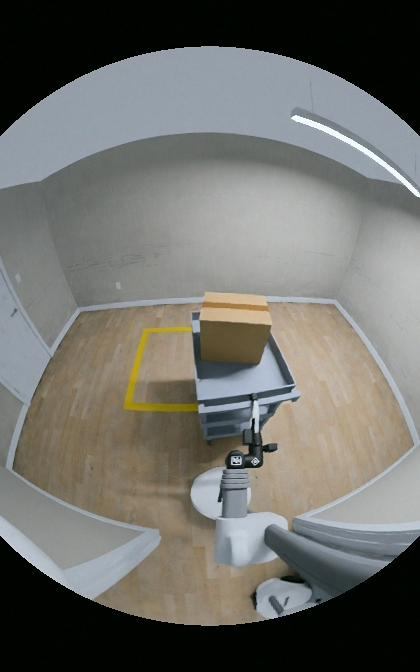

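>>> move:
  blocking: false
  r2: {"base":{"translate_m":0.02,"strafe_m":-0.14},"contact_limits":{"translate_m":0.8},"pace":"slow"}
  cameras: []

>>> wait:
  seconds: 4
  cameras: []

>>> move:
  blocking: false
  r2: {"base":{"rotate_rad":0.35},"contact_limits":{"rotate_rad":1.0},"pace":"slow"}
  cameras: []

>>> wait:
  seconds: 2
  cameras: []

>>> move:
  blocking: false
  r2: {"base":{"translate_m":0.3},"contact_limits":{"translate_m":0.8},"pace":"slow"}
  cameras: []

>>> wait:
  seconds: 6
  cameras: ["r2_head_camera","r2_head_left_camera"]

Scene clock: 567.77 s.
move: r2 moving
r1: as last shown
r1.lidar_m: 5.15 0.33 0.25 - 0.25 0.25 0.52 0.95 1.03 2.29 2.81 3.77
r1.motor_effort: lift_m=+21(22) arm_m=+4(4) wheel_0=-5(6) wheel_1=+8(8) wheel_2=+0(0)
r1.servo_current: wrist_yaw_rad=52(59) wrist_pitch_rad=46(46) wrist_roll_rad=46(59) gripper_m=46(46)
r1.contact_limits: strafe_m 1
r1.wrist_depth_mm: - 134 133 - 397 235 180 / - 118 133 - 399 237 181 / - 115 145 - 373 241 183 / 107 134 195 - 413 242 185 / 209 - - - 382 243 185 / 223 1182 194 1708 188 244 185 / 221 1042 1060 153 384 206 185
r2.base_odometry: x=-4.836 y=-1.385 heading=-2.934
r2.turned_by_wheels: -0.001
r2.turned_by_imu: +0.000
r2.base_tilt: forward=-0.7 right=+0.1
r2.lidar_m: 0.37 0.38 2.51 2.15 0.61 0.62 1.10 0.81 0.61 1.04 2.46 0.46
r2.base_status: translate_m moving; strafe_m moving
r2.joint_positions: lift_m=+0.667 arm_m=+0.000 wrist_yaw_rad=-0.006 wrist_pitch_rad=-0.001 wrist_roll_rad=+1.569 gripper_m=-0.024
r2.joint_status: not commanded
r2.measured_speeds: translate_m=+0.008 strafe_m=-0.052 rotate_rad=+0.002 lift_m=+0.000 arm_m=+0.000 wrist_yaw_rad=+0.047 wrist_pitch_rad=+0.000 wrist_roll_rad=+0.000
r2.motor_effort: lift_m=+16(16) arm_m=+4(4) wheel_0=+6(8) wheel_1=-7(8) wheel_2=-9(13)
r2.servo_current: wrist_yaw_rad=46(72) wrist_pitch_rad=39(39) wrist_roll_rad=52(59) gripper_m=78(85)
r2.contact_limits: translate_m 0.8
r2.hand_pose: x=+0.4587 y=-0.0892 z=+0.8456 quat_wxyz=(+0.708, +0.707, -0.003, -0.002)
r2.wrist_depth_mm: - - - 196 262 286 283 / - - - 249 252 1756 1205 / - - - 186 245 1756 - / - - 445 181 239 - - / - 449 449 177 233 820 - / - 455 184 173 177 788 - / - 459 455 - - - -

Scene clock: 569.90 s.
earlier move: r2 done
r1.base_odometry: x=-1.951 y=-0.183 heading=-2.396
r1.turned_by_wheels: +0.000
r1.turned_by_imu: +0.000
r1.base_tilt: forward=-1.6 right=+1.2
r1.lidar_m: 5.15 0.32 0.25 - 0.25 0.25 0.51 0.92 1.04 2.30 2.82 3.76
r1.base_status: not commanded
r1.joint_positions: lift_m=+0.300 arm_m=+0.000 wrist_yaw_rad=+3.196 wrist_pitch_rad=+0.002 wrist_roll_rad=+0.000 gripper_m=+0.056
r1.joint_status: not commanded
r1.measured_speeds: all 0
r1.motor_effort: lift_m=+21(22) arm_m=+4(4) wheel_0=-6(6) wheel_1=+8(9) wheel_2=+0(0)
r1.servo_current: wrist_yaw_rad=39(72) wrist_pitch_rad=46(52) wrist_roll_rad=39(72) gripper_m=39(46)
r1.contact_limits: strafe_m 1
r1.hand_pose: x=-0.1218 y=+0.0716 z=+0.4774 quat_wxyz=(-0.027, -0.001, +0.000, +1.000)
r1.wrist_depth_mm: - 133 133 - 392 235 179 / - 118 133 - 404 237 181 / - 115 145 - 370 239 183 / 107 134 195 - 410 241 185 / 208 - - - 379 242 186 / 223 1756 193 1537 188 243 186 / 220 1078 1060 153 382 205 186
r2.base_odometry: x=-4.880 y=-1.265 heading=-2.933
r2.turned_by_wheels: +0.001
r2.turned_by_imu: +0.002
r2.base_tilt: forward=-0.7 right=+0.1
r2.lidar_m: 0.36 0.34 2.65 2.16 0.70 3.55 0.94 0.63 0.53 1.08 2.31 0.45
r2.base_status: done
r2.joint_positions: lift_m=+0.667 arm_m=+0.000 wrist_yaw_rad=+0.008 wrist_pitch_rad=-0.001 wrist_roll_rad=+1.569 gripper_m=-0.024
r2.joint_status: not commanded
r2.measured_speeds: all 0
r2.motor_effort: lift_m=+16(16) arm_m=+4(4) wheel_0=+7(16) wheel_1=-5(8) wheel_2=+1(13)
r2.servo_current: wrist_yaw_rad=52(72) wrist_pitch_rad=33(46) wrist_roll_rad=39(59) gripper_m=85(85)
r2.contact_limits: translate_m 0.8
r2.hand_pose: x=+0.4600 y=-0.0851 z=+0.8456 quat_wxyz=(+0.708, +0.707, +0.002, +0.003)
r2.wrist_depth_mm: - - - 222 291 291 291 / - - - 211 277 1661 1182 / - - - 201 262 1808 508 / - - - 191 251 831 - / - 452 445 182 238 820 - / - 449 187 173 177 788 - / - 439 436 - - - -
wait: 2.13 of 4 s (r2 has come to rest)

Scene clock: 570.40 s.
move: r2 moving
r1: as last shown
r1.lidar_m: 5.16 0.36 0.25 - 0.25 0.25 0.50 0.93 1.06 2.27 2.80 3.77
r1.motor_effort: lift_m=+22(22) arm_m=+4(4) wheel_0=-5(6) wheel_1=+8(8) wheel_2=+0(0)
r1.servo_current: wrist_yaw_rad=52(65) wrist_pitch_rad=46(46) wrist_roll_rad=52(65) gripper_m=46(46)
r1.contact_limits: strafe_m 1
r1.wrist_depth_mm: - 133 133 - 397 235 180 / - 118 133 - 402 238 182 / - 115 146 - 373 240 184 / 107 135 196 - 410 243 185 / 208 - - - 384 243 185 / 221 1808 193 1576 188 244 186 / 220 1060 1025 153 387 205 185
r2.base_odometry: x=-4.880 y=-1.265 heading=-2.810
r2.turned_by_wheels: +0.124
r2.turned_by_imu: +0.119
r2.base_tilt: forward=-0.7 right=+0.1
r2.lidar_m: 0.36 0.36 2.53 1.28 0.70 3.67 0.91 0.55 0.54 1.61 2.39 0.44
r2.base_status: rotate_rad moving
r2.joint_positions: lift_m=+0.667 arm_m=+0.000 wrist_yaw_rad=-0.014 wrist_pitch_rad=-0.001 wrist_roll_rad=+1.569 gripper_m=-0.024
r2.joint_status: not commanded
r2.measured_speeds: translate_m=-0.005 strafe_m=+0.001 rotate_rad=+0.492 lift_m=+0.000 arm_m=+0.000 wrist_yaw_rad=-0.058 wrist_pitch_rad=+0.000 wrist_roll_rad=+0.000
r2.motor_effort: lift_m=+16(16) arm_m=+4(4) wheel_0=-9(15) wheel_1=-7(9) wheel_2=-19(19)
r2.servo_current: wrist_yaw_rad=85(85) wrist_pitch_rad=46(46) wrist_roll_rad=39(59) gripper_m=78(85)
r2.contact_limits: rotate_rad 1
r2.hand_pose: x=+0.4580 y=-0.0915 z=+0.8456 quat_wxyz=(+0.708, +0.707, -0.005, -0.005)
r2.wrist_depth_mm: - - - 257 277 283 281 / - - - 256 263 1808 1205 / - - - 191 252 1808 - / - - - 185 241 798 - / - 449 445 178 234 820 - / - 445 185 171 169 - - / - 449 445 - - - -

Scene clock: 571.37 s.
earlier move: r2 done
r1.base_odometry: x=-1.951 y=-0.183 heading=-2.396
r1.turned_by_wheels: +0.000
r1.turned_by_imu: +0.000
r1.base_tilt: forward=-1.6 right=+1.3
r1.lidar_m: 5.16 0.34 0.25 - 0.25 0.25 0.53 0.94 1.08 2.27 2.81 3.75
r1.base_status: not commanded
r1.joint_positions: lift_m=+0.300 arm_m=+0.000 wrist_yaw_rad=+3.196 wrist_pitch_rad=+0.002 wrist_roll_rad=+0.000 gripper_m=+0.056
r1.joint_status: not commanded
r1.measured_speeds: all 0
r1.motor_effort: lift_m=+21(22) arm_m=+4(4) wheel_0=-6(6) wheel_1=+8(8) wheel_2=+0(0)
r1.servo_current: wrist_yaw_rad=39(65) wrist_pitch_rad=39(52) wrist_roll_rad=39(65) gripper_m=39(46)
r1.contact_limits: strafe_m 1
r1.hand_pose: x=-0.1218 y=+0.0716 z=+0.4774 quat_wxyz=(-0.027, -0.001, +0.000, +1.000)
r1.wrist_depth_mm: - 133 133 - 394 236 180 / - 118 133 - 402 236 182 / - 115 145 - 373 239 183 / 107 135 195 - 410 243 185 / 208 - - - 379 242 185 / 223 1808 193 1576 188 242 186 / 220 1118 1042 153 384 206 185
r2.base_odometry: x=-4.880 y=-1.265 heading=-2.585
r2.turned_by_wheels: +0.225
r2.turned_by_imu: +0.203
r2.base_tilt: forward=-0.7 right=+0.1
r2.lidar_m: 0.41 0.45 2.49 0.74 0.71 4.81 0.86 0.53 0.71 2.26 2.60 0.42
r2.base_status: done
r2.joint_positions: lift_m=+0.667 arm_m=+0.000 wrist_yaw_rad=-0.008 wrist_pitch_rad=-0.001 wrist_roll_rad=+1.569 gripper_m=-0.024
r2.joint_status: not commanded
r2.measured_speeds: all 0
r2.motor_effort: lift_m=+16(16) arm_m=-4(4) wheel_0=-9(15) wheel_1=-5(9) wheel_2=-8(25)
r2.servo_current: wrist_yaw_rad=65(98) wrist_pitch_rad=46(46) wrist_roll_rad=46(59) gripper_m=78(85)
r2.contact_limits: rotate_rad 1
r2.hand_pose: x=+0.4586 y=-0.0896 z=+0.8456 quat_wxyz=(+0.708, +0.707, -0.003, -0.002)
r2.wrist_depth_mm: - - - 203 205 1808 - / - - - 209 210 750 - / - 424 418 158 215 788 - / - 459 445 164 222 809 - / - - 473 169 229 - - / - - 185 173 178 - - / - - - - - 1576 496
wait: 0.97 of 2 s (r2 has come to rest)

Scene clock: 571.87 s.
move: r2 moving
r1: as last shown
r1.lidar_m: 5.16 0.32 0.25 - 0.25 0.25 0.54 0.96 1.07 2.29 2.80 3.76
r1.motor_effort: lift_m=+22(22) arm_m=+4(4) wheel_0=-6(6) wheel_1=+8(8) wheel_2=+0(0)
r1.servo_current: wrist_yaw_rad=46(65) wrist_pitch_rad=46(46) wrist_roll_rad=52(59) gripper_m=46(46)
r1.contact_limits: strafe_m 1
r1.wrist_depth_mm: - 134 133 - 394 235 180 / - 117 133 - 399 238 181 / - 115 146 - 373 240 183 / 107 135 196 - 413 241 184 / 208 - - - 382 243 185 / 223 1808 193 1499 187 244 186 / 220 1118 1042 153 384 206 185
r2.base_odometry: x=-4.891 y=-1.271 heading=-2.585
r2.turned_by_wheels: +0.000
r2.turned_by_imu: +0.000
r2.base_tilt: forward=-0.8 right=+0.0
r2.lidar_m: 0.39 0.44 2.47 0.79 0.71 4.78 0.83 0.54 0.75 2.29 2.63 0.41
r2.base_status: translate_m moving
r2.joint_positions: lift_m=+0.667 arm_m=+0.000 wrist_yaw_rad=-0.008 wrist_pitch_rad=-0.001 wrist_roll_rad=+1.569 gripper_m=-0.024
r2.joint_status: not commanded
r2.measured_speeds: translate_m=+0.048 strafe_m=+0.001 rotate_rad=+0.000 lift_m=+0.000 arm_m=+0.000 wrist_yaw_rad=+0.000 wrist_pitch_rad=+0.000 wrist_roll_rad=+0.000
r2.motor_effort: lift_m=+16(16) arm_m=-3(4) wheel_0=+5(6) wheel_1=+5(7) wheel_2=-14(14)
r2.servo_current: wrist_yaw_rad=59(65) wrist_pitch_rad=39(46) wrist_roll_rad=52(52) gripper_m=85(85)
r2.contact_limits: translate_m 0.8
r2.hand_pose: x=+0.4586 y=-0.0896 z=+0.8456 quat_wxyz=(+0.708, +0.707, -0.003, -0.002)
r2.wrist_depth_mm: - - - 200 202 1756 - / - - - 207 208 - - / - 424 418 156 215 788 - / - 462 442 163 220 809 - / - - 477 167 227 - - / - - 183 172 178 1983 - / - - - - - 1576 496

Scene clock: 575.67 s.
earlier move: r2 done
r1.base_odometry: x=-1.951 y=-0.183 heading=-2.396
r1.turned_by_wheels: +0.000
r1.turned_by_imu: +0.000
r1.base_tilt: forward=-1.5 right=+1.3
r1.lidar_m: 5.16 0.34 0.25 - 0.25 0.25 0.54 1.22 1.06 2.29 2.80 3.76
r1.base_status: not commanded
r1.joint_positions: lift_m=+0.300 arm_m=+0.000 wrist_yaw_rad=+3.196 wrist_pitch_rad=+0.002 wrist_roll_rad=+0.000 gripper_m=+0.056
r1.joint_status: not commanded
r1.measured_speeds: all 0
r1.motor_effort: lift_m=+21(22) arm_m=+4(4) wheel_0=-5(6) wheel_1=+8(8) wheel_2=+0(0)
r1.servo_current: wrist_yaw_rad=72(72) wrist_pitch_rad=39(52) wrist_roll_rad=39(65) gripper_m=39(52)
r1.contact_limits: strafe_m 1
r1.hand_pose: x=-0.1218 y=+0.0716 z=+0.4774 quat_wxyz=(-0.027, -0.001, +0.000, +1.000)
r1.wrist_depth_mm: - 133 133 - 394 235 180 / - 118 133 - 399 237 182 / - 115 146 - 373 238 183 / 107 135 196 - 413 242 184 / 209 - - - 384 243 186 / 223 1808 194 1618 187 244 186 / 220 1098 1138 153 384 206 185
r2.base_odometry: x=-5.135 y=-1.424 heading=-2.584
r2.turned_by_wheels: +0.001
r2.turned_by_imu: +0.002
r2.base_tilt: forward=-0.7 right=+0.1
r2.lidar_m: 0.44 0.49 2.39 1.36 0.85 4.98 0.90 0.80 1.31 2.33 2.55 0.38
r2.base_status: done
r2.joint_positions: lift_m=+0.667 arm_m=+0.000 wrist_yaw_rad=+0.002 wrist_pitch_rad=-0.001 wrist_roll_rad=+1.569 gripper_m=-0.024
r2.joint_status: not commanded
r2.measured_speeds: all 0
r2.motor_effort: lift_m=+16(16) arm_m=-4(4) wheel_0=+7(13) wheel_1=+4(8) wheel_2=-6(14)
r2.servo_current: wrist_yaw_rad=59(65) wrist_pitch_rad=39(46) wrist_roll_rad=46(59) gripper_m=78(85)
r2.contact_limits: translate_m 0.8
r2.hand_pose: x=+0.4595 y=-0.0869 z=+0.8456 quat_wxyz=(+0.708, +0.707, +0.000, +0.001)
r2.wrist_depth_mm: - - 455 173 178 - - / - 387 379 183 186 732 - / - 415 410 141 195 788 - / - 473 459 150 211 - - / - - 512 158 223 - - / - - 184 169 176 1808 504 / - - - - - 1537 466
wait: 3.80 of 6 s (r2 has come to rest)
Images, in order (width x height): r2_head_camera 420x560, r2_head_left_camera 420x672.

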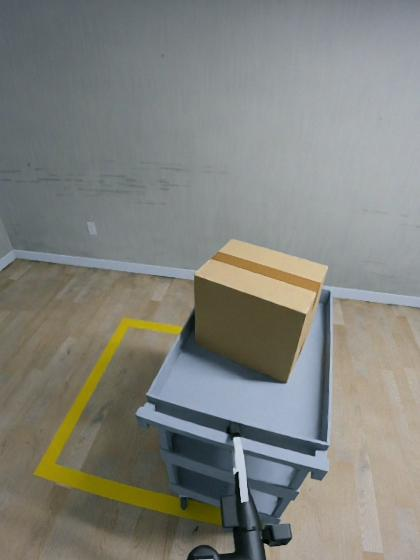

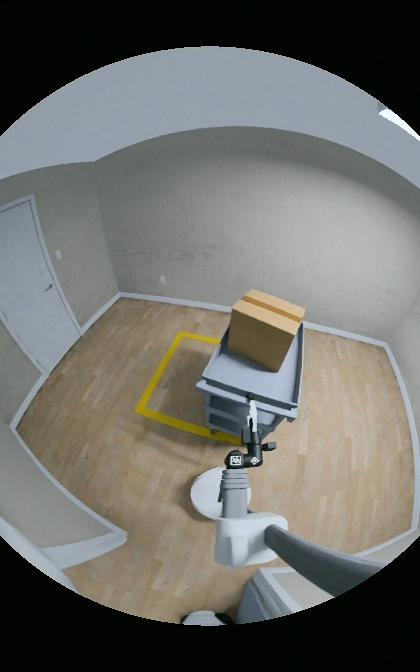

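>>> move:
  blocking: false
  r2: {"base":{"translate_m":0.02,"strafe_m":-0.38},"contact_limits":{"translate_m":0.8},"pace":"slow"}
  cameras: []

>>> wait:
  seconds: 6
  cameras: []

>>> move:
  blocking: false
  r2: {"base":{"rotate_rad":0.35},"contact_limits":{"rotate_rad":1.0},"pace":"slow"}
  cameras: []

>>> wait:
  seconds: 2
  cameras: ["r2_head_camera","r2_head_left_camera","r2_head_right_camera"]

Scene clock: 590.53 s.
move: r2 moving
r1: as last shown
r1.base_tilt: forward=-1.6 right=+1.3
r1.lidar_m: 5.16 0.34 0.25 - 0.25 0.26 0.54 1.23 1.05 2.28 2.81 3.74
r1.motor_effort: lift_m=+21(22) arm_m=+4(4) wheel_0=-6(6) wheel_1=+8(8) wheel_2=+0(0)
r1.servo_current: wrist_yaw_rad=33(65) wrist_pitch_rad=46(46) wrist_roll_rad=52(59) gripper_m=39(46)
r1.contact_limits: strafe_m 1
r1.wrist_depth_mm: - 134 133 - 394 236 180 / - 118 133 - 399 237 181 / - 115 146 - 373 240 183 / 107 135 188 - 413 242 183 / 208 - - - 379 242 185 / 224 1863 193 1618 187 242 185 / 220 1118 1098 154 382 205 186
r2.base_odometry: x=-5.143 y=-1.412 heading=-2.584
r2.turned_by_wheels: +0.000
r2.turned_by_imu: +0.001
r2.base_tilt: forward=-0.6 right=+0.1
r2.lidar_m: 0.42 0.47 2.43 1.40 0.85 4.92 0.90 0.79 1.24 2.32 2.51 0.39
r2.base_status: translate_m moving; strafe_m moving
r2.joint_positions: lift_m=+0.667 arm_m=+0.000 wrist_yaw_rad=+0.005 wrist_pitch_rad=-0.001 wrist_roll_rad=+1.569 gripper_m=-0.024
r2.joint_status: not commanded
r2.measured_speeds: translate_m=+0.003 strafe_m=-0.055 rotate_rad=-0.001 lift_m=+0.000 arm_m=+0.000 wrist_yaw_rad=+0.005 wrist_pitch_rad=+0.000 wrist_roll_rad=+0.000
r2.motor_effort: lift_m=+16(16) arm_m=-4(4) wheel_0=+14(19) wheel_1=-6(7) wheel_2=-5(8)
r2.servo_current: wrist_yaw_rad=46(59) wrist_pitch_rad=39(46) wrist_roll_rad=46(52) gripper_m=78(85)
r2.contact_limits: translate_m 0.8
r2.hand_pose: x=+0.4597 y=-0.0860 z=+0.8456 quat_wxyz=(+0.708, +0.707, +0.001, +0.002)
r2.wrist_depth_mm: - - 459 172 177 - - / - 387 379 182 185 732 - / - 413 407 138 196 788 - / - 466 462 147 209 - - / - - 512 157 222 - - / - - 184 171 176 1808 508 / - - - - - 1576 466

Scene clock: 595.00 s.
earlier move: r2 done
r1.base_odometry: x=-1.951 y=-0.183 heading=-2.396
r1.turned_by_wheels: +0.000
r1.turned_by_imu: +0.000
r1.base_tilt: forward=-1.6 right=+1.3
r1.lidar_m: 5.16 0.33 0.25 - 0.25 0.25 0.53 3.71 1.06 2.32 2.80 3.77
r1.base_status: not commanded
r1.joint_positions: lift_m=+0.300 arm_m=+0.000 wrist_yaw_rad=+3.196 wrist_pitch_rad=+0.002 wrist_roll_rad=+0.000 gripper_m=+0.056
r1.joint_status: not commanded
r1.measured_speeds: all 0
r1.motor_effort: lift_m=+21(22) arm_m=+4(4) wheel_0=-6(6) wheel_1=+8(8) wheel_2=+0(0)
r1.servo_current: wrist_yaw_rad=59(72) wrist_pitch_rad=39(52) wrist_roll_rad=46(72) gripper_m=46(52)
r1.contact_limits: strafe_m 1
r1.hand_pose: x=-0.1218 y=+0.0716 z=+0.4774 quat_wxyz=(-0.027, -0.001, +0.000, +1.000)
r1.wrist_depth_mm: - 134 133 - 394 236 180 / - 118 133 1537 402 237 182 / - 115 146 - 375 239 183 / 107 134 196 - 410 242 185 / 208 - - - 379 242 186 / 222 1808 194 1397 187 242 186 / 221 1138 1118 153 387 206 186
r2.base_odometry: x=-5.352 y=-1.112 heading=-2.584
r2.turned_by_wheels: +0.000
r2.turned_by_imu: +0.003
r2.base_tilt: forward=-0.7 right=+0.0
r2.lidar_m: 0.37 0.36 2.74 1.61 1.18 1.31 0.77 0.87 1.51 1.98 2.27 0.44
r2.base_status: done
r2.joint_positions: lift_m=+0.667 arm_m=+0.000 wrist_yaw_rad=+0.007 wrist_pitch_rad=-0.001 wrist_roll_rad=+1.569 gripper_m=-0.024
r2.joint_status: not commanded
r2.measured_speeds: all 0
r2.motor_effort: lift_m=+16(16) arm_m=-4(4) wheel_0=+4(19) wheel_1=-3(8) wheel_2=+0(8)
r2.servo_current: wrist_yaw_rad=65(72) wrist_pitch_rad=39(52) wrist_roll_rad=52(59) gripper_m=78(85)
r2.contact_limits: translate_m 0.8
r2.hand_pose: x=+0.4599 y=-0.0855 z=+0.8456 quat_wxyz=(+0.708, +0.707, +0.002, +0.003)
r2.wrist_depth_mm: - - - 198 263 271 265 / - - - 193 253 1618 1205 / - - - 188 246 1661 - / - 449 445 183 240 - - / - 452 449 178 235 809 - / - 455 187 174 178 788 - / - 455 455 - - - -
wait: 4.47 of 6 s (r2 has come to rest)

Scene clock: 595.50 s.
move: r2 moving
r1: as last shown
r1.lidar_m: 5.16 0.32 0.25 - 0.25 0.25 0.52 3.71 1.06 2.30 2.81 3.78
r1.motor_effort: lift_m=+21(22) arm_m=+4(4) wheel_0=-5(6) wheel_1=+8(9) wheel_2=+0(0)
r1.servo_current: wrist_yaw_rad=52(52) wrist_pitch_rad=33(46) wrist_roll_rad=59(59) gripper_m=39(46)
r1.contact_limits: strafe_m 1
r1.wrist_depth_mm: - 133 133 - 394 236 180 / - 118 134 1661 402 237 181 / - 115 145 - 370 241 183 / 107 134 196 - 410 241 185 / 208 - - - 379 243 185 / 222 1756 193 1430 188 244 186 / 220 1118 1118 154 382 205 185
r2.base_odometry: x=-5.352 y=-1.112 heading=-2.461
r2.turned_by_wheels: +0.124
r2.turned_by_imu: +0.119
r2.base_tilt: forward=-0.7 right=+0.1
r2.lidar_m: 0.38 0.40 2.76 1.31 1.19 0.88 0.75 0.94 1.89 2.00 2.25 0.43
r2.base_status: rotate_rad moving
r2.joint_positions: lift_m=+0.667 arm_m=+0.000 wrist_yaw_rad=-0.012 wrist_pitch_rad=-0.001 wrist_roll_rad=+1.569 gripper_m=-0.024
r2.joint_status: not commanded
r2.measured_speeds: translate_m=-0.002 strafe_m=+0.001 rotate_rad=+0.484 lift_m=+0.000 arm_m=-0.001 wrist_yaw_rad=-0.034 wrist_pitch_rad=+0.000 wrist_roll_rad=+0.000
r2.motor_effort: lift_m=+16(16) arm_m=-3(4) wheel_0=-11(15) wheel_1=-8(10) wheel_2=-18(18)
r2.servo_current: wrist_yaw_rad=85(85) wrist_pitch_rad=33(46) wrist_roll_rad=39(52) gripper_m=78(85)
r2.contact_limits: rotate_rad 1
r2.hand_pose: x=+0.4582 y=-0.0909 z=+0.8456 quat_wxyz=(+0.708, +0.707, -0.005, -0.004)
r2.wrist_depth_mm: - - - 187 249 273 1118 / - - - 183 243 1661 1229 / - - - 180 240 798 - / - 445 439 178 235 798 - / - 452 449 176 233 820 - / - - 184 172 175 - - / - - 466 - - - -

Scene clock: 596.47 s.
earlier move: r2 done
r1.base_odometry: x=-1.951 y=-0.183 heading=-2.396
r1.turned_by_wheels: +0.000
r1.turned_by_imu: +0.000
r1.base_tilt: forward=-1.6 right=+1.3
r1.lidar_m: 5.16 0.36 0.25 - 0.25 0.25 0.53 3.72 1.04 2.30 2.80 3.77
r1.base_status: not commanded
r1.joint_positions: lift_m=+0.300 arm_m=+0.000 wrist_yaw_rad=+3.196 wrist_pitch_rad=+0.002 wrist_roll_rad=+0.000 gripper_m=+0.056
r1.joint_status: not commanded
r1.measured_speeds: all 0
r1.motor_effort: lift_m=+21(22) arm_m=+4(4) wheel_0=-6(6) wheel_1=+8(9) wheel_2=+0(0)
r1.servo_current: wrist_yaw_rad=39(72) wrist_pitch_rad=39(46) wrist_roll_rad=59(59) gripper_m=39(46)
r1.contact_limits: strafe_m 1
r1.hand_pose: x=-0.1218 y=+0.0716 z=+0.4774 quat_wxyz=(-0.027, -0.001, +0.000, +1.000)
r1.wrist_depth_mm: - 134 133 - 397 235 179 / - 118 133 1661 402 238 182 / - 115 145 - 373 240 183 / 107 135 196 - 410 242 185 / 208 - - - 379 243 185 / 223 1808 194 1430 188 243 185 / 220 1118 1118 153 382 206 186
r2.base_odometry: x=-5.352 y=-1.112 heading=-2.236
r2.turned_by_wheels: +0.224
r2.turned_by_imu: +0.218
r2.base_tilt: forward=-0.7 right=+0.0
r2.lidar_m: 0.41 0.48 2.41 1.17 4.25 0.76 0.83 1.16 1.96 2.10 2.10 0.38
r2.base_status: done
r2.joint_positions: lift_m=+0.667 arm_m=+0.000 wrist_yaw_rad=-0.009 wrist_pitch_rad=-0.001 wrist_roll_rad=+1.569 gripper_m=-0.024
r2.joint_status: not commanded
r2.measured_speeds: all 0
r2.motor_effort: lift_m=+16(16) arm_m=+2(4) wheel_0=-8(16) wheel_1=-5(10) wheel_2=-10(19)
r2.servo_current: wrist_yaw_rad=59(85) wrist_pitch_rad=39(46) wrist_roll_rad=46(65) gripper_m=85(85)
r2.contact_limits: rotate_rad 1
r2.hand_pose: x=+0.4585 y=-0.0901 z=+0.8456 quat_wxyz=(+0.708, +0.707, -0.004, -0.003)
r2.wrist_depth_mm: - - 133 181 183 - - / - 397 387 139 193 - - / - 418 410 146 203 788 - / - 473 452 154 215 - - / - - 500 163 226 - - / - - 182 172 177 1863 521 / - - - - - 1537 477
wait: 0.97 of 2 s (r2 has come to rest)
Images, in order (width x height): r2_head_camera 420x560, r2_head_left_camera 420x672, r2_head_right_camera 420x672.

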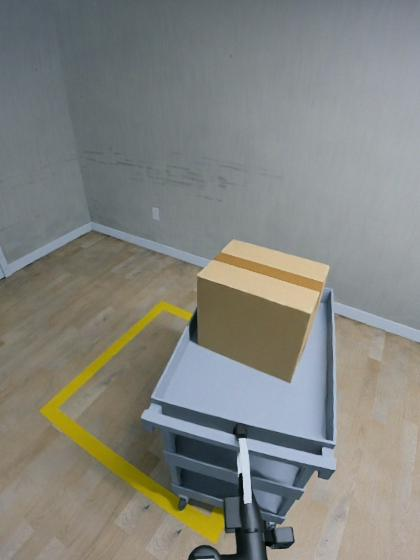

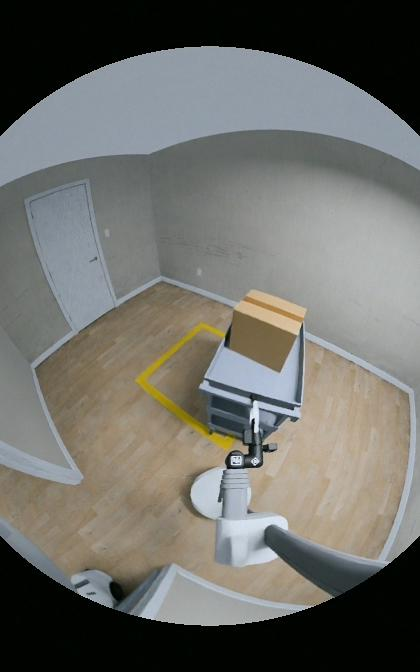

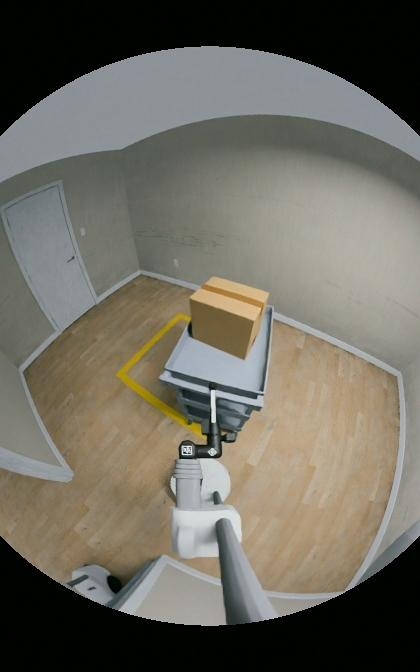

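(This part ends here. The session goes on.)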